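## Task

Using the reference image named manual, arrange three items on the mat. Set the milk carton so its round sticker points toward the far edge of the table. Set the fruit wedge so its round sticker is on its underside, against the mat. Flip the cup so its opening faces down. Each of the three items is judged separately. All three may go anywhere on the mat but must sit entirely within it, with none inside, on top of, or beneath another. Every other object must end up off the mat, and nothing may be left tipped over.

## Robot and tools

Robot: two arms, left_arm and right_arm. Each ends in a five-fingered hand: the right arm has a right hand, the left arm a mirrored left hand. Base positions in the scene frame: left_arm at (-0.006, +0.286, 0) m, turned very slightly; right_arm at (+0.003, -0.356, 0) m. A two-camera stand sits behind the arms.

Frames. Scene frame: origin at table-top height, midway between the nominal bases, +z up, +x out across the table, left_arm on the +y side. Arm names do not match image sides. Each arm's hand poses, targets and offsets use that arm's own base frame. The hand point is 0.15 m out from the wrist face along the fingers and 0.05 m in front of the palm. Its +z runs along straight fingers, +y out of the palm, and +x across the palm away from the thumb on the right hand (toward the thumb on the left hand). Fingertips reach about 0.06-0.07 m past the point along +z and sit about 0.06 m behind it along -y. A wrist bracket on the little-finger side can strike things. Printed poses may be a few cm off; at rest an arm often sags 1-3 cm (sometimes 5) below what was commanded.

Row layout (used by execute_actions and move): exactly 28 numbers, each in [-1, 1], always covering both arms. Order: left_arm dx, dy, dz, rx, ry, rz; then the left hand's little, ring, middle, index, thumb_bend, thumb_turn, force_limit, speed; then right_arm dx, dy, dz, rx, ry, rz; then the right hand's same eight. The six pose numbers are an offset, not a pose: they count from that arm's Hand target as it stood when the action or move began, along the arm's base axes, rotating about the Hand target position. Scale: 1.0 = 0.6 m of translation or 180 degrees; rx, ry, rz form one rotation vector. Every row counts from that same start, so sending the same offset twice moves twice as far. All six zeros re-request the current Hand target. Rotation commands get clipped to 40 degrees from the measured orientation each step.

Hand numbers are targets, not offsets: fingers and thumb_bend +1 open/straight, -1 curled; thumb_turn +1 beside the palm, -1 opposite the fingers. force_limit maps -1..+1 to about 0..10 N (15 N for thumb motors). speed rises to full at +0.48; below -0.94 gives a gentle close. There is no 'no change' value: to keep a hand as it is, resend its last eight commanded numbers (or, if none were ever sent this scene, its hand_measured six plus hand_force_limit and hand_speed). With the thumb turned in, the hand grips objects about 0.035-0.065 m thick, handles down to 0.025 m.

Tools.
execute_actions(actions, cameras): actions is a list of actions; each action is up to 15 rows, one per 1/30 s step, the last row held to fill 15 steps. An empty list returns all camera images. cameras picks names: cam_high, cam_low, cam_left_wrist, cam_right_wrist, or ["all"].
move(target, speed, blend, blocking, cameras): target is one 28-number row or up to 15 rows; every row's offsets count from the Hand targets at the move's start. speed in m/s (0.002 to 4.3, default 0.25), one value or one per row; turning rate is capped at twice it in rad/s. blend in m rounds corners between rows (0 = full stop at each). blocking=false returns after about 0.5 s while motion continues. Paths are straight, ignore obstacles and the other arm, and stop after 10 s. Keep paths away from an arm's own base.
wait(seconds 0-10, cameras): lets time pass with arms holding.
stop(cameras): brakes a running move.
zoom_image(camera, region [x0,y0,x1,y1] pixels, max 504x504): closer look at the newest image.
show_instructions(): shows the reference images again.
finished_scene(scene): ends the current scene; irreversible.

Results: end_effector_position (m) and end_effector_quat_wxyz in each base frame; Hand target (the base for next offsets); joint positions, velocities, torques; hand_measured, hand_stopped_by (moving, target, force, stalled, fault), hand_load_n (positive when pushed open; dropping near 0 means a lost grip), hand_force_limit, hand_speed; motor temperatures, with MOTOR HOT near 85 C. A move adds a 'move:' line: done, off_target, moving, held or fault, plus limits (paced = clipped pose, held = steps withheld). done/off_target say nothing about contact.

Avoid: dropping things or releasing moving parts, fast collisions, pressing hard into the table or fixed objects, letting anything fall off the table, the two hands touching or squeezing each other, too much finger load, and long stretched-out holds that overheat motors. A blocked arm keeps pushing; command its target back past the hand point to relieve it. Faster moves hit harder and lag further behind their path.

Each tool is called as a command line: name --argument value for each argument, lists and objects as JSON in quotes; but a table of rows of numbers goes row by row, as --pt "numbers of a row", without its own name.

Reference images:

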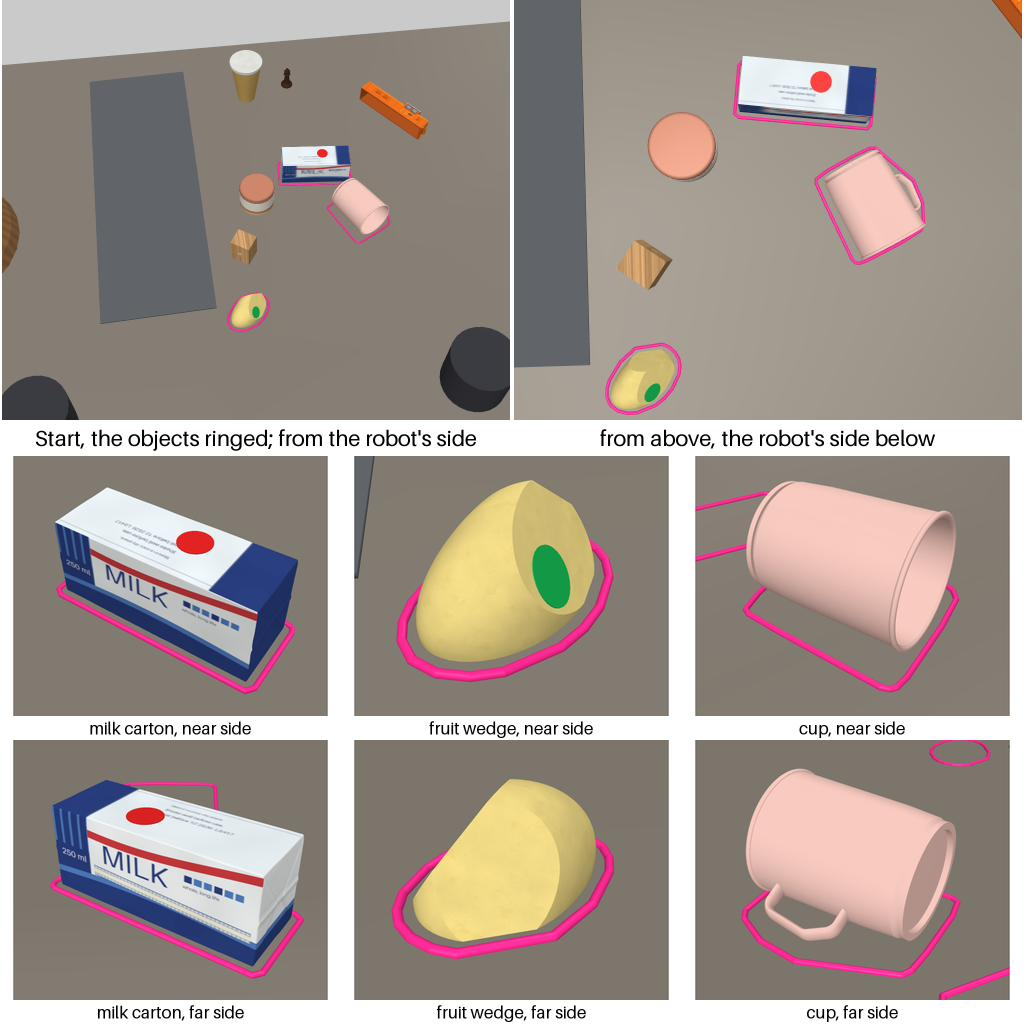

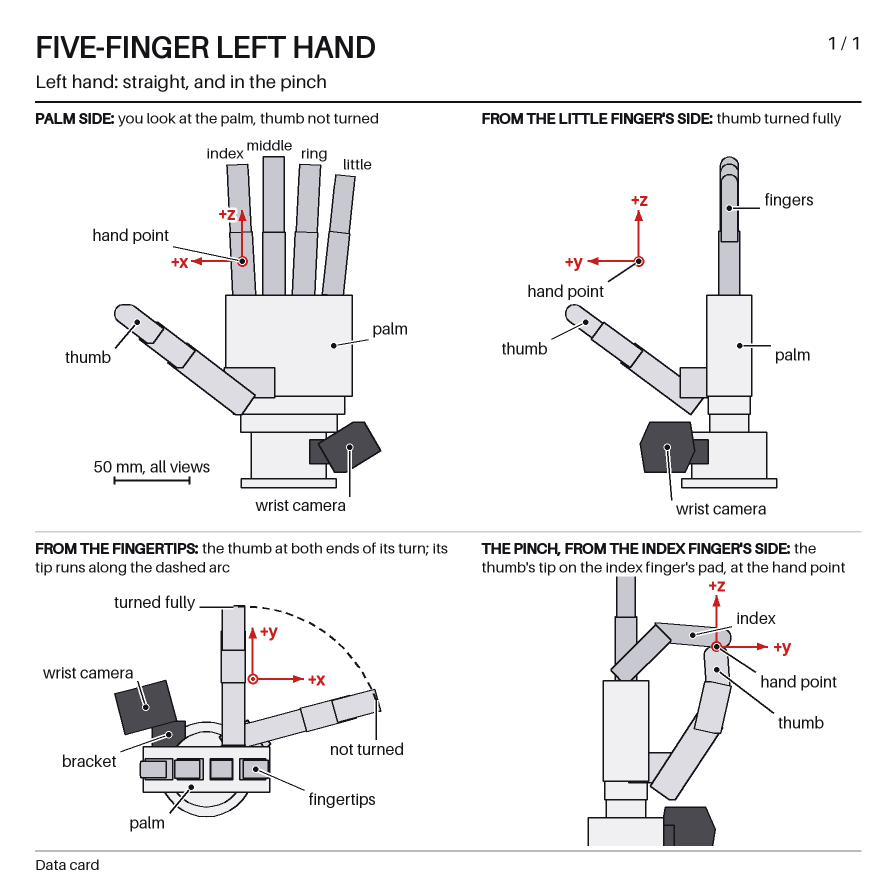

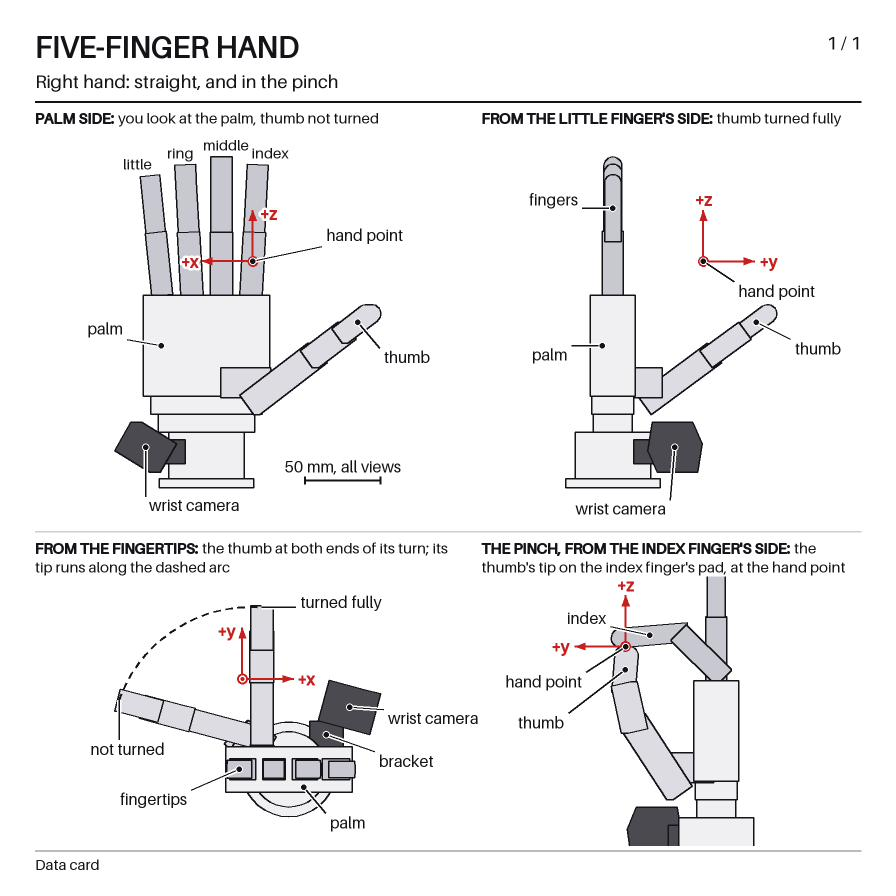

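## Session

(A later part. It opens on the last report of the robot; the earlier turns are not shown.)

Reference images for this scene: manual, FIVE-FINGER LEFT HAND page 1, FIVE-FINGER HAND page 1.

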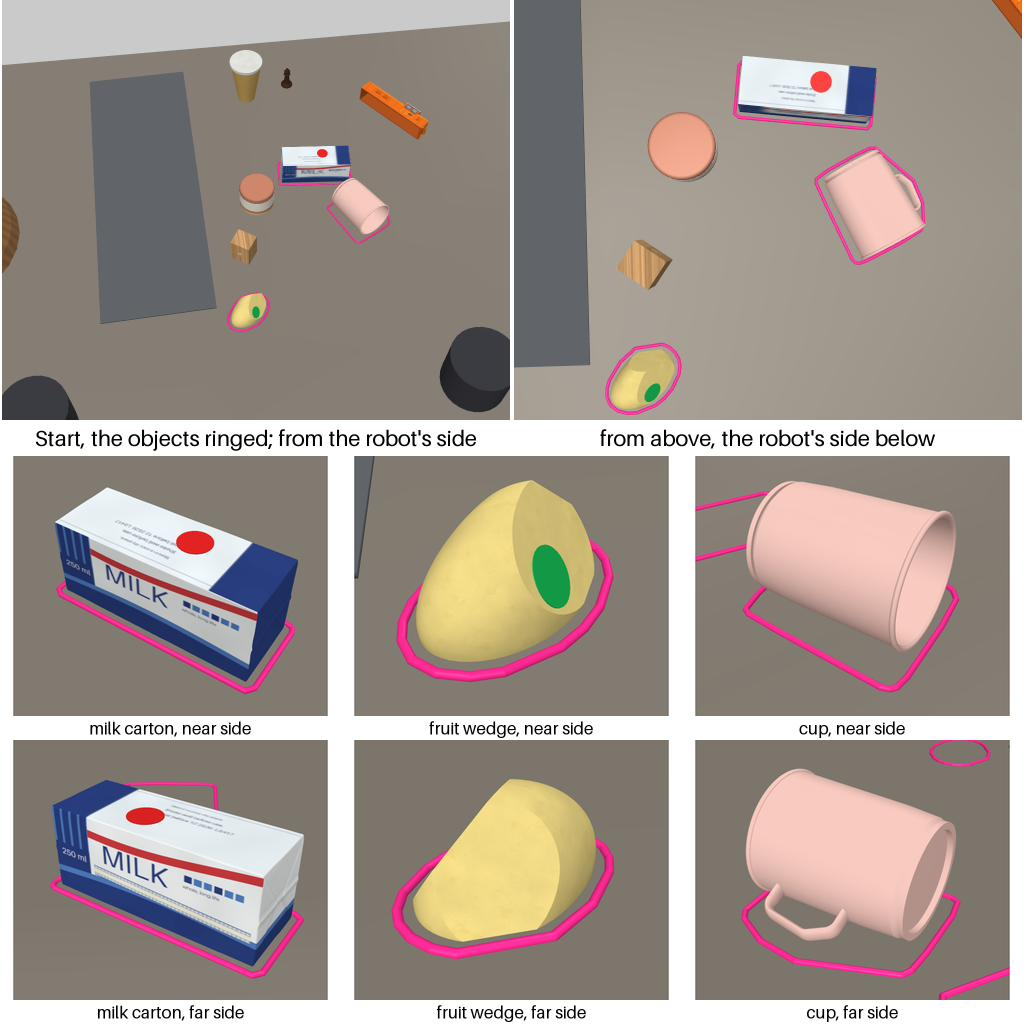

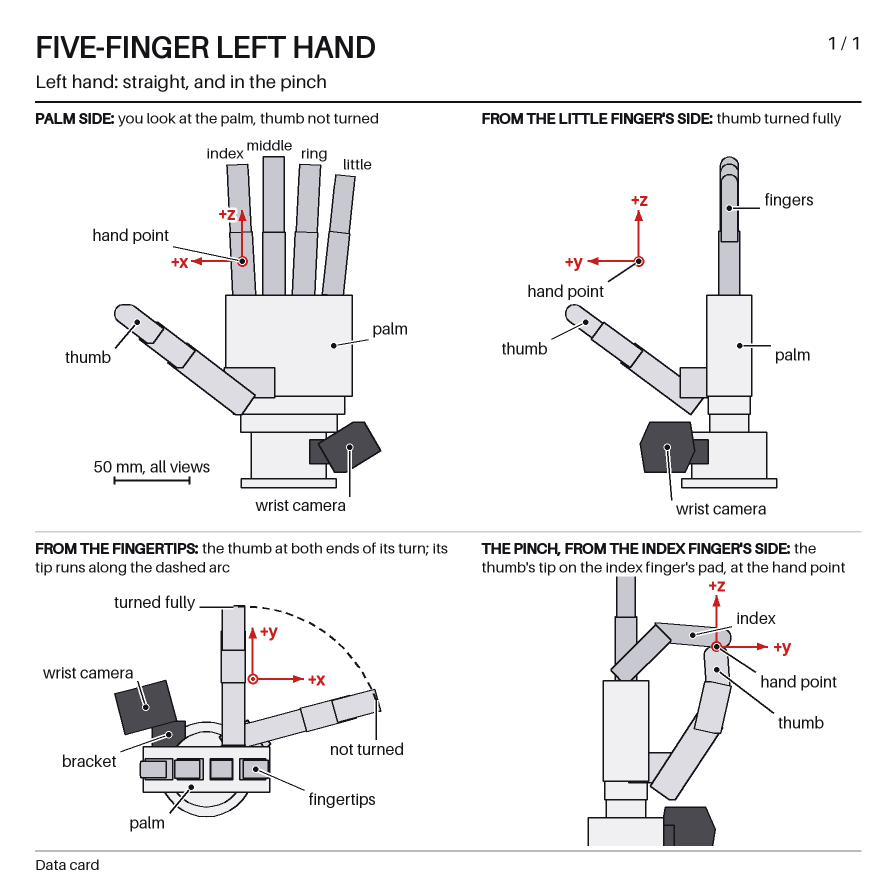

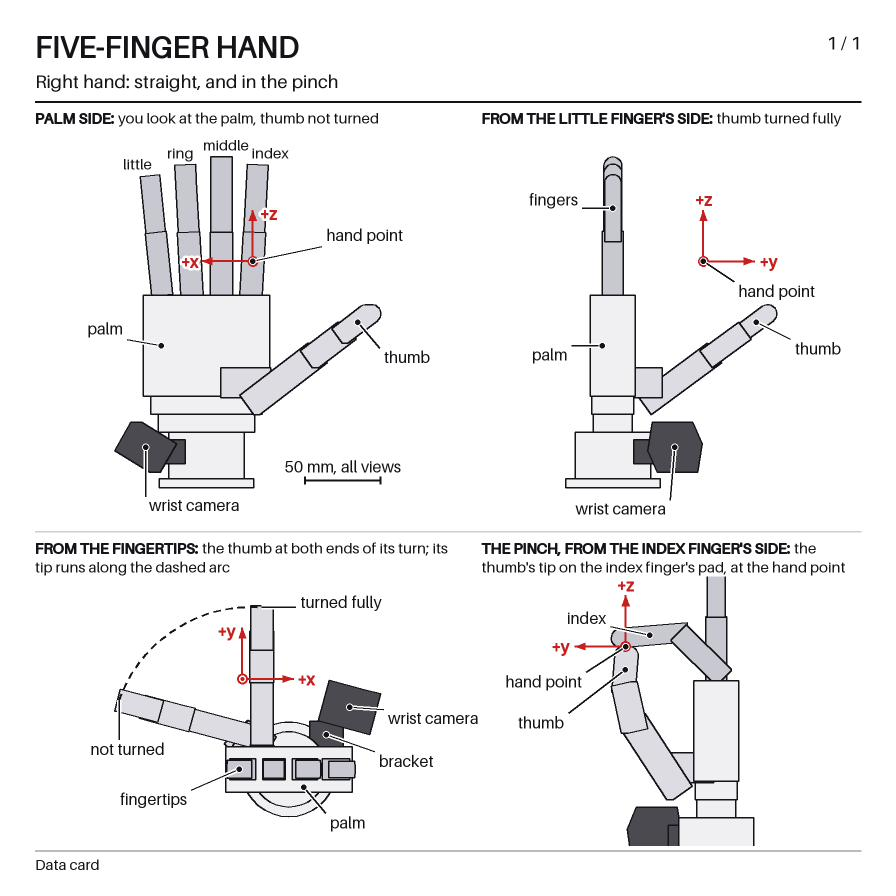

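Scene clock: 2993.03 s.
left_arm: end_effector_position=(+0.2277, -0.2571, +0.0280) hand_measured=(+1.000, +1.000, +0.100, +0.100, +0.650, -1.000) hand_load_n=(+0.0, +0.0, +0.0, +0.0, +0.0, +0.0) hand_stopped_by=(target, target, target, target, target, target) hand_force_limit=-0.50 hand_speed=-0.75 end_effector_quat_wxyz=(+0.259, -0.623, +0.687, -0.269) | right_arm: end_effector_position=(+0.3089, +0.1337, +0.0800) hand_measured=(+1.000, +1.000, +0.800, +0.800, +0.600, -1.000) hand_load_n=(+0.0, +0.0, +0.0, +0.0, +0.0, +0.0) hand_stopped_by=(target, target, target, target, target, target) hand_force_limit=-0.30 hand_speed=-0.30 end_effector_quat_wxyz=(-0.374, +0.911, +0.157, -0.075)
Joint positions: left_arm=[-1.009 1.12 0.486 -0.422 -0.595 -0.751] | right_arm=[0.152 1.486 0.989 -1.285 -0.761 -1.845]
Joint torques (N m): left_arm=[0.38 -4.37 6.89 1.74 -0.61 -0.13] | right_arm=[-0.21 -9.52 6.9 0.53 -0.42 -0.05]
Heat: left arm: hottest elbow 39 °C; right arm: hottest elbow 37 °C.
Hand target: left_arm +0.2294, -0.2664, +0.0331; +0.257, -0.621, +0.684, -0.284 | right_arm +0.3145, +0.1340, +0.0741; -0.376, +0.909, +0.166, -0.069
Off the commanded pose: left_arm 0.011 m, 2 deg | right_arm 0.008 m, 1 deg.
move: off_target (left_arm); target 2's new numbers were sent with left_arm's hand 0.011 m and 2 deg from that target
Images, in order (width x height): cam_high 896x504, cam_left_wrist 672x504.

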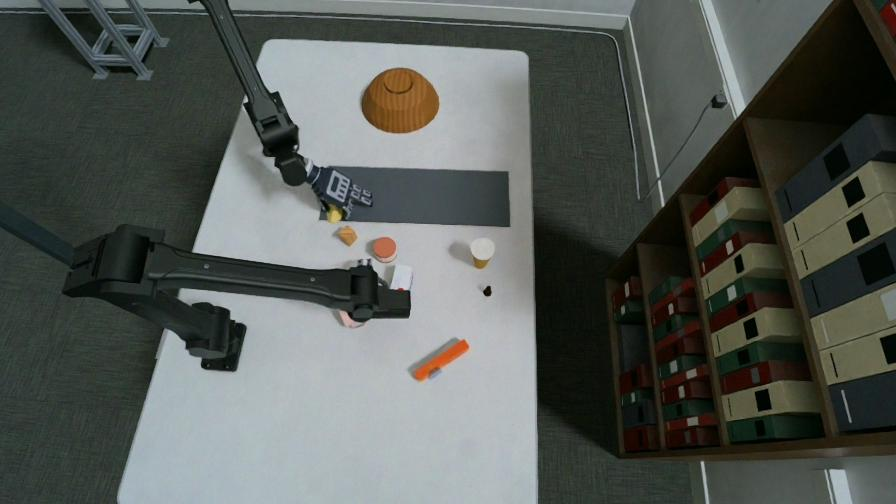

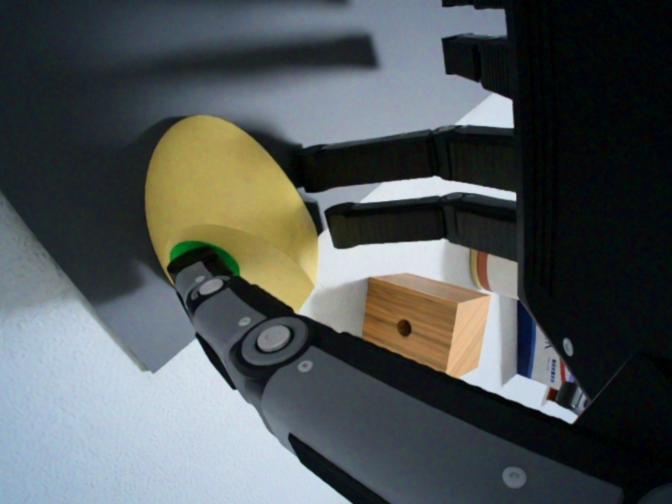

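move --target '[0,0,0,0,0,0,1,1,-0.2,-0.2,0.3,-1,-0.5,-0.85,0,0,0,0,0,0,1,1,0.8,0.8,0.6,-1,-0.3,-0.3]' --speed 0.1 --cameras '["cam_high","cam_left_wrist"]'

zoom_image --camera "cam_left_wrist" --region '[50, 80, 350, 340]'

Scene clock: 3002.27 s.
left_arm: end_effector_position=(+0.2277, -0.2571, +0.0280) hand_measured=(+1.000, +1.000, -0.036, -0.190, +0.562, -1.000) hand_load_n=(+0.0, +0.0, +3.0, +3.0, +6.5, -1.0) hand_stopped_by=(target, target, force, force, force, target) hand_force_limit=-0.50 hand_speed=-0.85 end_effector_quat_wxyz=(+0.259, -0.623, +0.687, -0.269) | right_arm: end_effector_position=(+0.3089, +0.1337, +0.0800) hand_measured=(+1.000, +1.000, +0.800, +0.800, +0.600, -1.000) hand_load_n=(+0.0, +0.0, +0.0, +0.0, +0.0, +0.5) hand_stopped_by=(target, target, target, target, target, target) hand_force_limit=-0.30 hand_speed=-0.30 end_effector_quat_wxyz=(-0.374, +0.911, +0.157, -0.075)
Joint positions: left_arm=[-1.009 1.12 0.486 -0.422 -0.595 -0.751] | right_arm=[0.152 1.486 0.989 -1.285 -0.761 -1.845]
Joint torques (N m): left_arm=[0.32 -4.37 6.87 1.74 -0.61 -0.14] | right_arm=[-0.15 -9.52 6.89 0.55 -0.41 -0.06]
Heat: left arm: hottest elbow 39 °C; right arm: hottest elbow 37 °C.
Hand target: left_arm +0.2294, -0.2664, +0.0331; +0.257, -0.621, +0.684, -0.284 | right_arm +0.3145, +0.1340, +0.0741; -0.376, +0.909, +0.166, -0.069
Off the commanded pose: left_arm 0.011 m, 2 deg | right_arm 0.008 m, 1 deg.
move: off_target (left_arm)
Images, in order (width x height): cam_high 896x504, cam_left_wrist 672x504.

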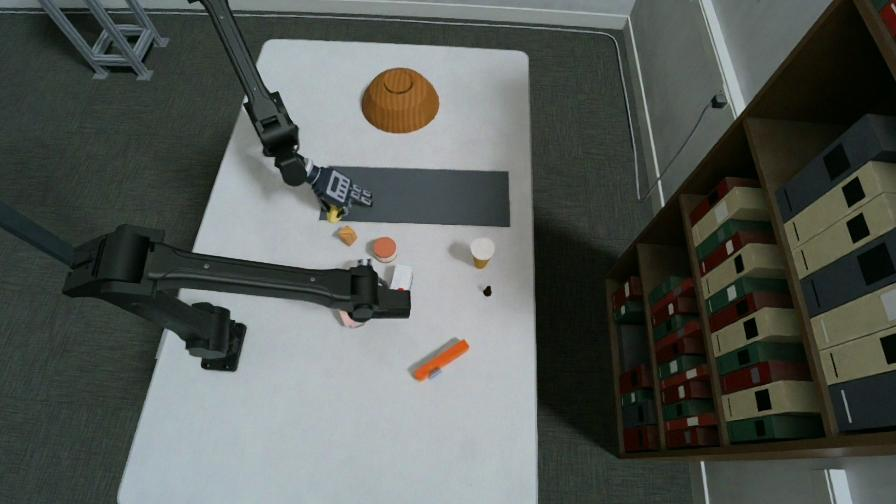

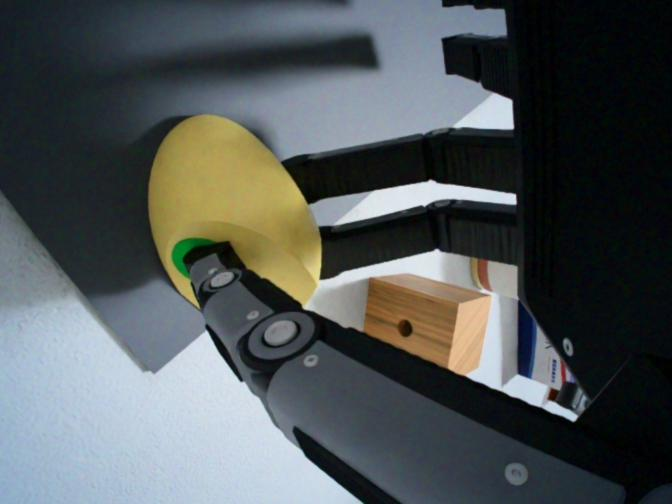

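Scaled by 1.680 from the camera's 672x504 image, which has a finer 960x720 frame.

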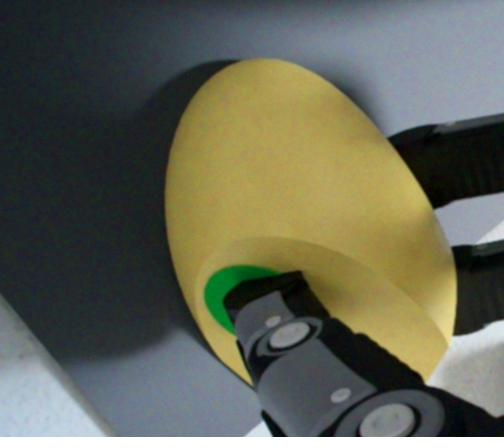

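move --pt "0 0 0 0 0 0 1 1 -0.3 -0.4 0.2 -1 -0.25 -0.85 0 0 0 0 0 0 1 1 0.8 0.8 0.6 -1 -0.3 -0.3" --pt "0.01 0.03 0.15 0 0 0 1 1 -0.3 -0.4 0.2 -1 -0.25 -0.85 0 0 0 0 0 0 1 1 0.8 0.8 0.6 -1 -0.3 -0.3" --speed 0.12 --cameras '["cam_high","cam_left_wrist"]'

zoom_image --camera "cam_left_wrist" --region '[50, 80, 350, 340]'

Scene clock: 3014.47 s.
left_arm: end_effector_position=(+0.2199, -0.2345, +0.0907) hand_measured=(+1.000, +1.000, -0.062, -0.214, +0.564, -1.000) hand_load_n=(+0.0, +0.0, +4.5, +4.5, +10.5, -1.5) hand_stopped_by=(target, target, force, force, force, target) hand_force_limit=-0.25 hand_speed=-0.85 end_effector_quat_wxyz=(+0.257, -0.619, +0.697, -0.255) | right_arm: end_effector_position=(+0.3089, +0.1337, +0.0800) hand_measured=(+1.000, +1.000, +0.800, +0.800, +0.600, -1.000) hand_load_n=(+0.0, +0.0, +0.0, +0.0, +0.0, +0.0) hand_stopped_by=(target, target, target, target, target, target) hand_force_limit=-0.30 hand_speed=-0.30 end_effector_quat_wxyz=(-0.374, +0.911, +0.157, -0.075)
Joint positions: left_arm=[-0.978 0.934 0.573 -0.706 -0.569 -0.709] | right_arm=[0.152 1.486 0.989 -1.285 -0.761 -1.845]
Joint torques (N m): left_arm=[1.67 -4.31 12.03 0.51 -0.46 0.01] | right_arm=[-0.21 -9.47 6.87 0.55 -0.41 -0.05]
Heat: left arm: hottest elbow 39 °C; right arm: hottest elbow 37 °C.
Hand target: left_arm +0.2354, -0.2484, +0.1231; +0.257, -0.621, +0.684, -0.284 | right_arm +0.3145, +0.1340, +0.0741; -0.376, +0.909, +0.166, -0.069
Off the commanded pose: left_arm 0.038 m, 4 deg | right_arm 0.008 m, 1 deg.
move: off_target (left_arm)
Images, in order (width x height): cam_high 896x504, cam_left_wrist 672x504.

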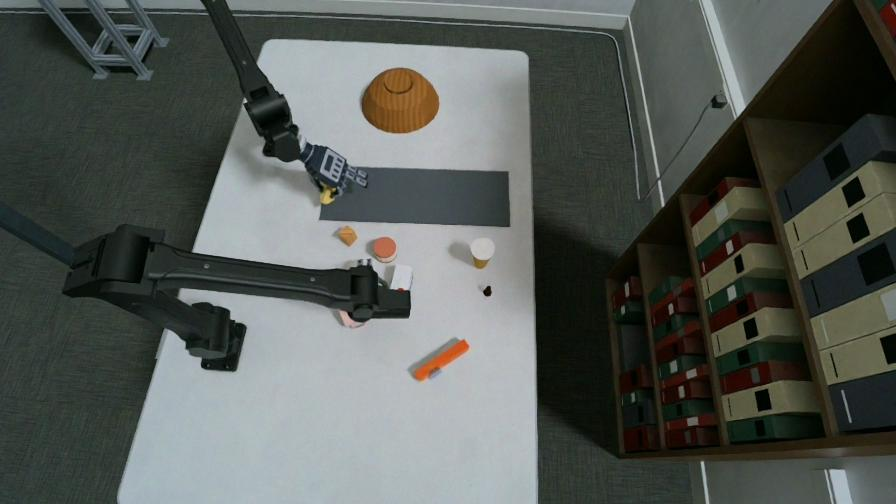

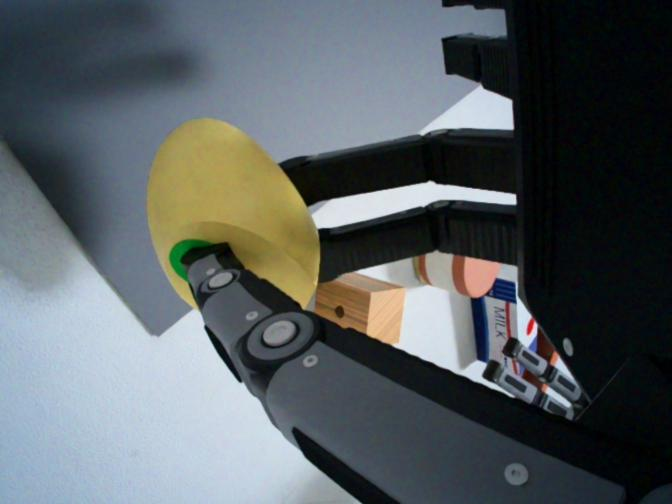

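Scaled by 1.680 from the camera's 672x504 image, which has a finer 960x720 frame.

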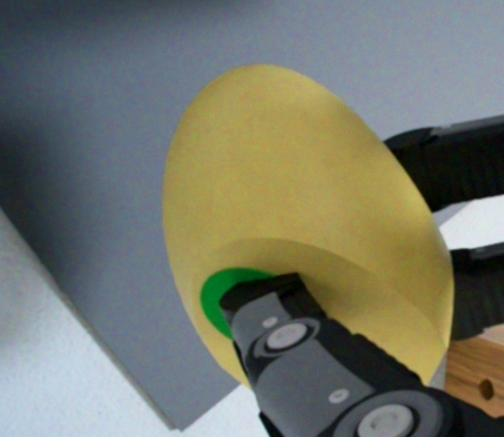

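move --target '[0.2217,0.0863,0.01,-0.0229,-0.2932,0.0108,1,1,-0.3,-0.4,0.2,-1,-0.25,-0.85,0,0,0,0,0,0,1,1,0.8,0.8,0.6,-1,-0.3,-0.3]' --speed 0.2 --cameras '["cam_high","cam_left_wrist","cam_low"]'

zoom_image --camera "cam_low" --region '[430, 180, 570, 280]'

Scene clock: 3049.97 s.
left_arm: end_effector_position=(+0.3643, -0.1985, +0.1200) hand_measured=(+1.000, +1.000, -0.062, -0.214, +0.564, -1.000) hand_load_n=(+0.0, +0.0, +4.5, +4.5, +11.0, -1.5) hand_stopped_by=(target, target, force, force, force, target) hand_force_limit=-0.25 hand_speed=-0.85 end_effector_quat_wxyz=(+0.511, -0.454, +0.489, -0.542) | right_arm: end_effector_position=(+0.3089, +0.1337, +0.0800) hand_measured=(+1.000, +1.000, +0.800, +0.800, +0.600, -1.000) hand_load_n=(+0.0, +0.0, +0.0, +0.0, +0.0, +0.5) hand_stopped_by=(target, target, target, target, target, target) hand_force_limit=-0.30 hand_speed=-0.30 end_effector_quat_wxyz=(-0.374, +0.911, +0.157, -0.075)
Joint positions: left_arm=[-0.745 1.454 0.173 1.422 -0.673 0.095] | right_arm=[0.152 1.486 0.989 -1.285 -0.761 -1.845]
Joint torques (N m): left_arm=[1.55 -5.01 3.62 2.63 0.03 0] | right_arm=[-0.15 -9.41 6.91 0.55 -0.42 -0.06]
Heat: left arm: hottest elbow 41 °C; right arm: hottest elbow 37 °C.
Hand target: left_arm +0.3684, -0.1966, +0.1291; +0.517, -0.450, +0.478, -0.549 | right_arm +0.3145, +0.1340, +0.0741; -0.376, +0.909, +0.166, -0.069
Off the commanded pose: left_arm 0.010 m, 2 deg | right_arm 0.008 m, 1 deg.
move: done
Images, in order (width x height): cam_high 896x504, cam_low 896x504, cam_left_wrist 672x504.

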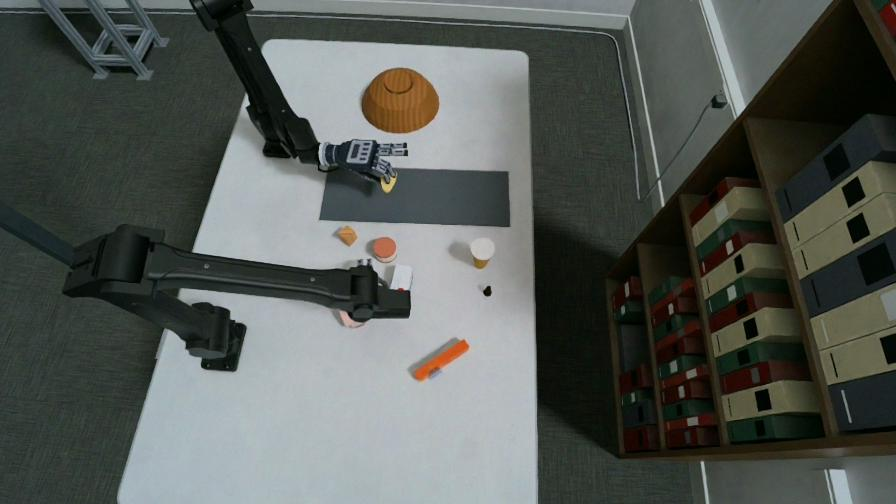

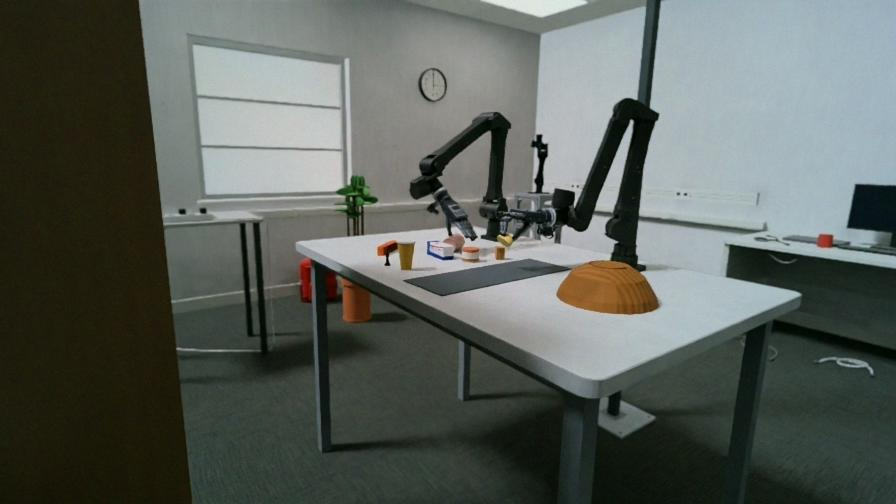

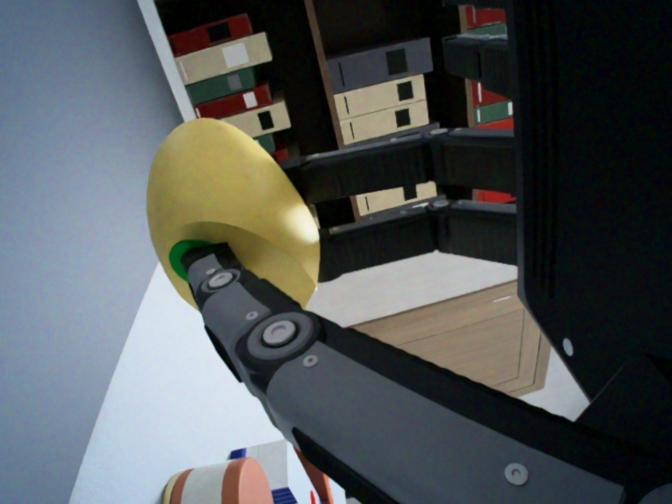

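Scaled by 3.600 from the camera's 896x504 image, which has a finer 1280x720 frame.

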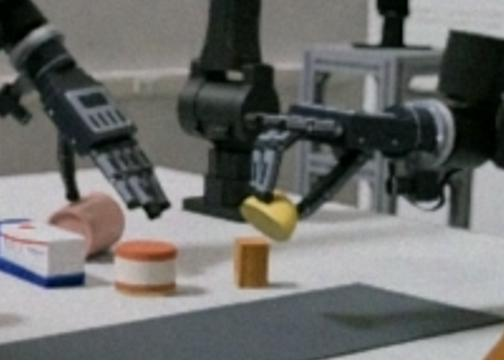

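move --target '[0,0,-0.133,0,0,0,1,1,-0.3,-0.4,0.2,-1,-0.25,-0.85,0,0,0,0,0,0,1,1,0.8,0.8,0.6,-1,-0.3,-0.3]' --speed 0.1 --cameras '["cam_high","cam_low","cam_left_wrist"]'

zoom_image --camera "cam_low" --region '[430, 200, 570, 300]'

Scene clock: 3063.20 s.
left_arm: end_effector_position=(+0.3600, -0.1938, +0.0426) hand_measured=(+1.000, +1.000, -0.062, -0.214, +0.564, -1.000) hand_load_n=(+0.0, -0.5, +4.5, +5.0, +9.5, -2.0) hand_stopped_by=(target, target, force, force, force, target) hand_force_limit=-0.25 hand_speed=-0.85 end_effector_quat_wxyz=(+0.492, -0.477, +0.530, -0.500) | right_arm: end_effector_position=(+0.3089, +0.1337, +0.0800) hand_measured=(+1.000, +1.000, +0.800, +0.800, +0.600, -1.000) hand_load_n=(+0.0, +0.0, +0.0, +0.0, +0.0, +0.5) hand_stopped_by=(target, target, target, target, target, target) hand_force_limit=-0.30 hand_speed=-0.30 end_effector_quat_wxyz=(-0.374, +0.911, +0.157, -0.075)
Joint positions: left_arm=[-0.737 1.748 0.175 1.552 -0.676 0.032] | right_arm=[0.152 1.486 0.989 -1.285 -0.761 -1.845]
Joint torques (N m): left_arm=[1.55 -6.07 2.62 2.3 -0.22 -0.17] | right_arm=[-0.26 -9.52 6.9 0.54 -0.42 -0.06]
Heat: left arm: hottest elbow 40 °C; right arm: hottest elbow 37 °C.
Hand target: left_arm +0.3684, -0.1966, +0.0493; +0.517, -0.450, +0.478, -0.549 | right_arm +0.3145, +0.1340, +0.0741; -0.376, +0.909, +0.166, -0.069
Off the commanded pose: left_arm 0.011 m, 9 deg | right_arm 0.008 m, 1 deg.
joint sent to its limit (left arm) — joint 4 (wrist pitch), upper limit. The joint targets are off in position and orientation.
move: off_target (left_arm)
Images, in order (width x height): cam_high 896x504, cam_low 896x504, cam_left_wrist 672x504.

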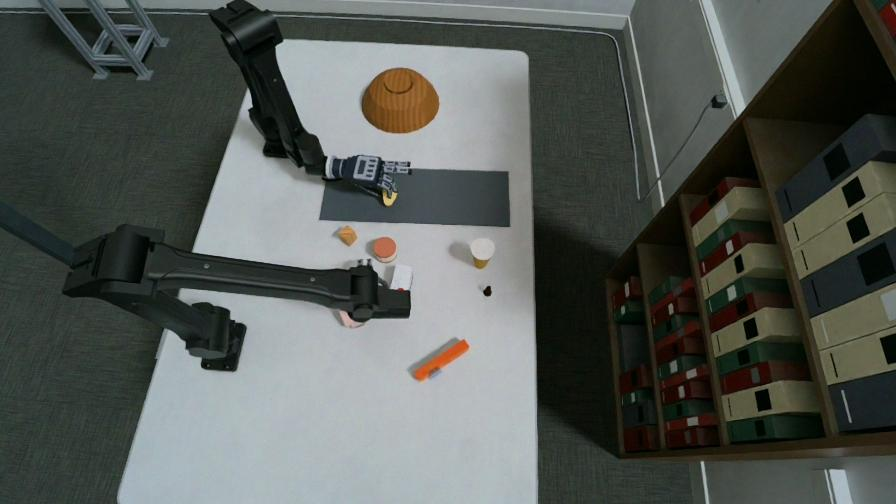

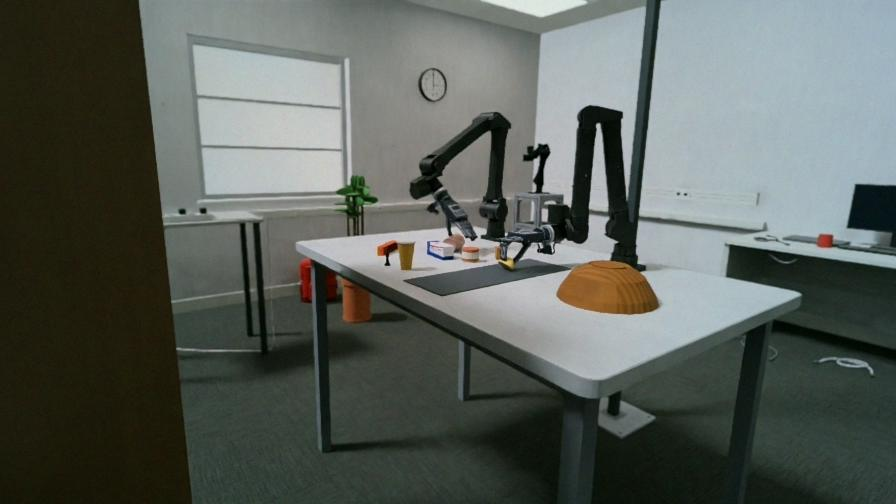

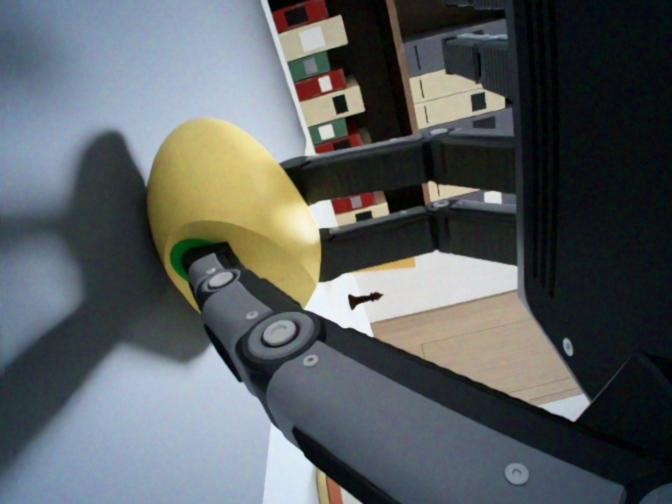

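Scaled by 3.600 from the camera's 896x504 image, which has a finer 1280x720 frame.

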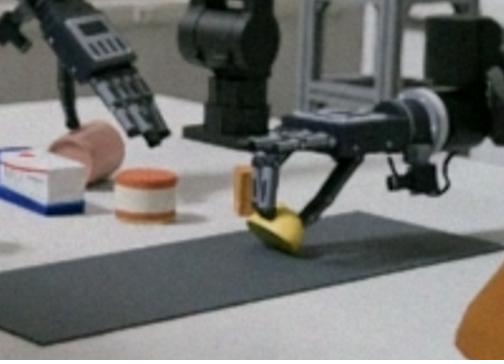

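zoom_image --camera "cam_low" --region '[480, 240, 540, 285]'

zoom_image --camera "cam_high" --region '[350, 160, 430, 230]'

Scaled by 8.400 from the camera's 896x504 image, which has a finer 1280x720 frame.

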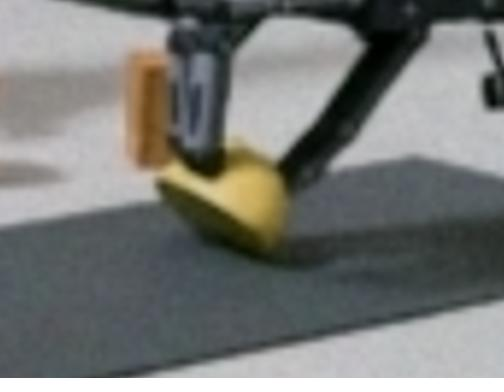

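Scaled by 6.300 from the camera's 896x504 image, which has a finer 1280x720 frame.

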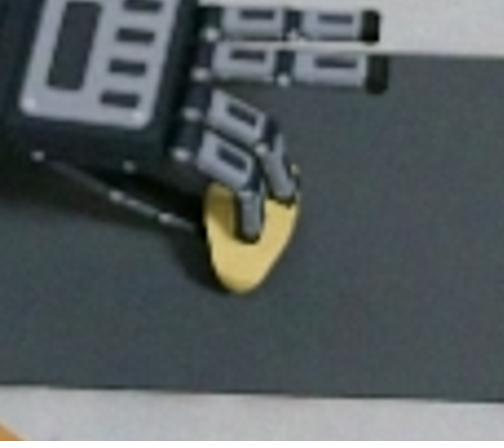

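move --pt "0 0 0.11 0 0 0 1 1 -0.3 -0.4 0.2 -1 -0.25 -0.85 0 0 0 0 0 0 1 1 0.8 0.8 0.6 -1 -0.3 -0.3" --pt "0.0223 -0.0072 0.0845 0.0815 0.285 -0.1292 1 1 -0.3 -0.4 0.2 -1 -0.25 -0.85 0 0 0 0 0 0 1 1 0.8 0.8 0.6 -1 -0.3 -0.3" --pt "0.0223 -0.0072 -0.0155 0.0815 0.285 -0.1292 1 1 -0.3 -0.4 0.2 -1 -0.25 -0.85 0 0 0 0 0 0 1 1 0.8 0.8 0.6 -1 -0.3 -0.3" --speed '[0.2,0.25,0.1]' --blend '[0.03,0,0]' --cameras '["cam_high","cam_low","cam_left_wrist"]'

zoom_image --camera "cam_low" --region '[450, 220, 550, 290]'

Scene clock: 3202.97 s.
left_arm: end_effector_position=(+0.3687, -0.2011, +0.0300) hand_measured=(+1.000, +1.000, -0.062, -0.214, +0.564, -1.000) hand_load_n=(+0.0, +0.0, +5.0, +4.5, +10.0, -1.5) hand_stopped_by=(target, target, force, force, force, target) hand_force_limit=-0.25 hand_speed=-0.85 end_effector_quat_wxyz=(+0.182, -0.478, +0.800, -0.314) | right_arm: end_effector_position=(+0.3089, +0.1337, +0.0800) hand_measured=(+1.000, +1.000, +0.800, +0.800, +0.600, -1.000) hand_load_n=(-0.5, +0.0, +0.0, +0.0, -0.5, +0.5) hand_stopped_by=(target, target, target, target, target, target) hand_force_limit=-0.30 hand_speed=-0.30 end_effector_quat_wxyz=(-0.374, +0.911, +0.157, -0.075)
Joint positions: left_arm=[-0.401 1.316 0.616 -0.131 0.071 0.064] | right_arm=[0.152 1.486 0.989 -1.285 -0.761 -1.845]
Joint torques (N m): left_arm=[1.67 -7.53 7.27 2.29 -0.03 0.01] | right_arm=[-0.21 -9.58 6.89 0.54 -0.42 -0.05]
Heat: left arm: hottest elbow 36 °C; right arm: hottest elbow 37 °C.
Hand target: left_arm +0.3818, -0.2009, +0.0400; +0.195, -0.472, +0.794, -0.329 | right_arm +0.3145, +0.1340, +0.0741; -0.376, +0.909, +0.166, -0.069
Off the commanded pose: left_arm 0.016 m, 2 deg | right_arm 0.008 m, 1 deg.
move: off_target (left_arm)
Images, in order (width x height): cam_high 896x504, cam_low 896x504, cam_left_wrist 672x504.

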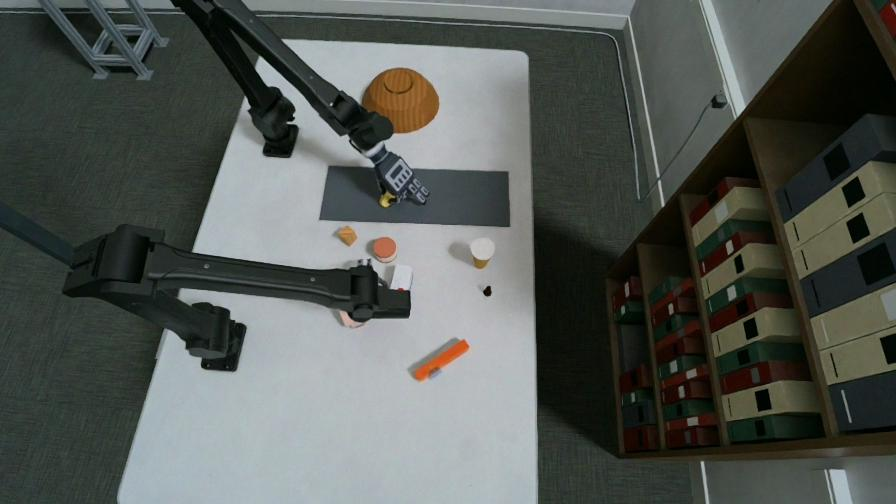

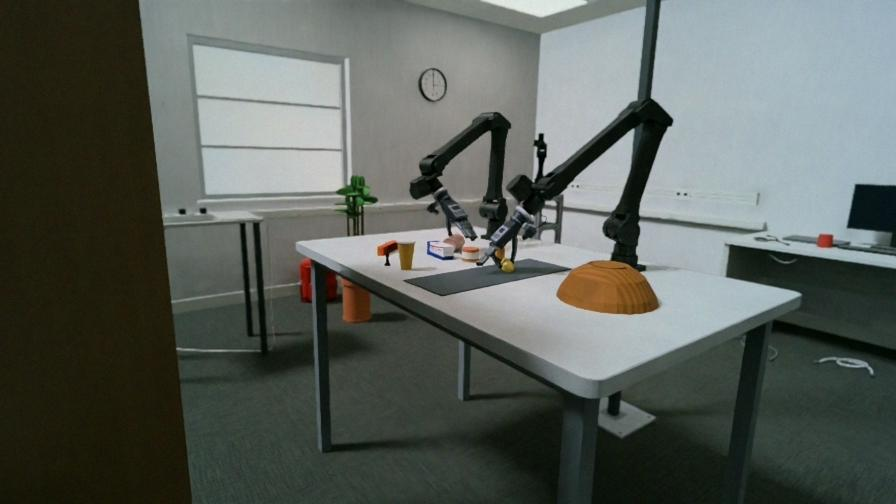

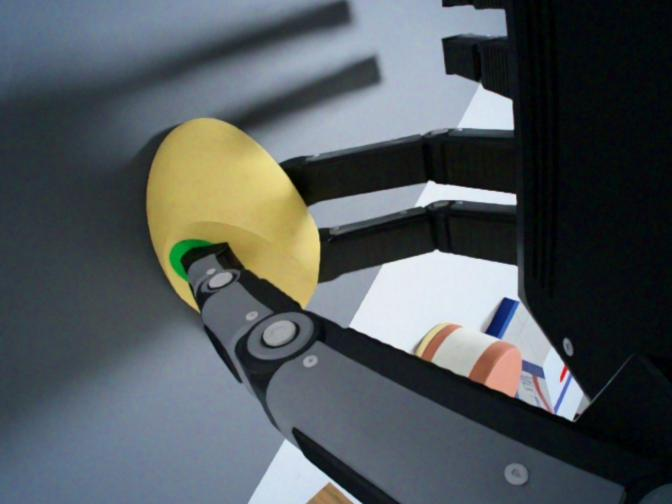

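Scaled by 5.040 from the camera's 896x504 image, which has a finer 1280x720 frame.

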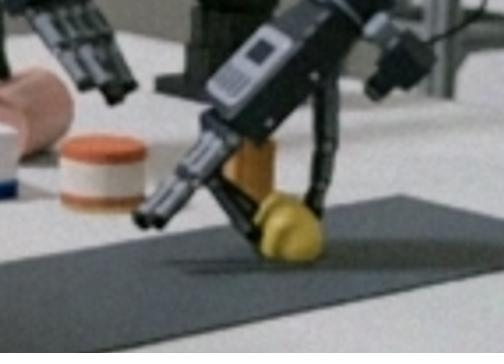

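move --pt "0 0 0 0 0 0 1 1 -0.3 -0.4 1 -1 -0.25 -0.7 0 0 0 0 0 0 1 1 0.8 0.8 0.6 -1 -0.3 -0.3" --pt "0 0 0 0 0 0 1 1 0.3 0.3 1 -1 -0.25 -0.6 0 0 0 0 0 0 1 1 0.8 0.8 0.6 -1 -0.3 -0.3" --speed 0.1 --cameras '["cam_high","cam_left_wrist"]'

Scene clock: 3216.83 s.
left_arm: end_effector_position=(+0.3687, -0.2011, +0.0300) hand_measured=(+1.000, +1.000, +0.300, +0.300, +1.000, -1.000) hand_load_n=(+0.0, +0.0, -0.5, +0.0, +0.0, +0.0) hand_stopped_by=(target, target, target, target, target, target) hand_force_limit=-0.25 hand_speed=-0.60 end_effector_quat_wxyz=(+0.182, -0.478, +0.800, -0.314) | right_arm: end_effector_position=(+0.3089, +0.1337, +0.0800) hand_measured=(+1.000, +1.000, +0.800, +0.800, +0.600, -1.000) hand_load_n=(+0.0, +0.0, +0.0, +0.0, +0.0, +0.5) hand_stopped_by=(target, target, target, target, target, target) hand_force_limit=-0.30 hand_speed=-0.30 end_effector_quat_wxyz=(-0.374, +0.911, +0.157, -0.075)
Joint positions: left_arm=[-0.401 1.316 0.616 -0.131 0.071 0.064] | right_arm=[0.152 1.486 0.989 -1.285 -0.761 -1.845]
Joint torques (N m): left_arm=[1.73 -7.53 7.27 2.28 -0.05 0.01] | right_arm=[-0.26 -9.52 6.87 0.54 -0.42 -0.05]
Heat: left arm: hottest elbow 36 °C; right arm: hottest elbow 36 °C.
Hand target: left_arm +0.3818, -0.2009, +0.0400; +0.195, -0.472, +0.794, -0.329 | right_arm +0.3145, +0.1340, +0.0741; -0.376, +0.909, +0.166, -0.069
Off the commanded pose: left_arm 0.016 m, 2 deg | right_arm 0.008 m, 1 deg.
move: off_target (left_arm); target 2's new numbers were sent with left_arm's hand 0.016 m and 2 deg from that target
Images, in order (width x height): cam_high 896x504, cam_left_wrist 672x504.

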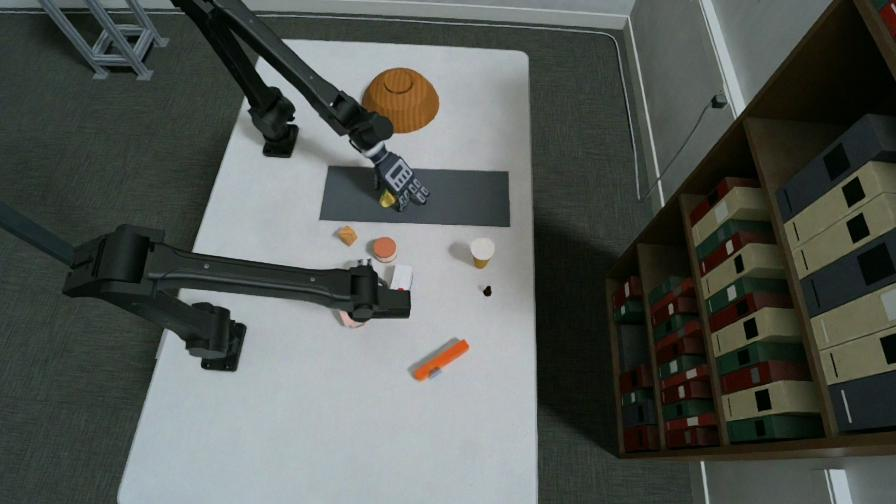

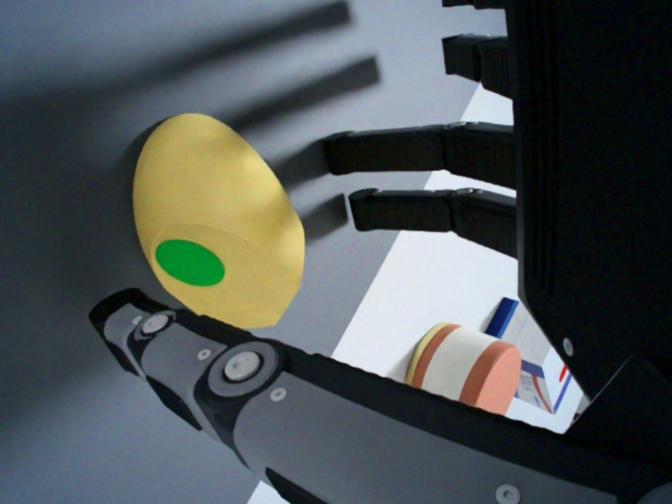

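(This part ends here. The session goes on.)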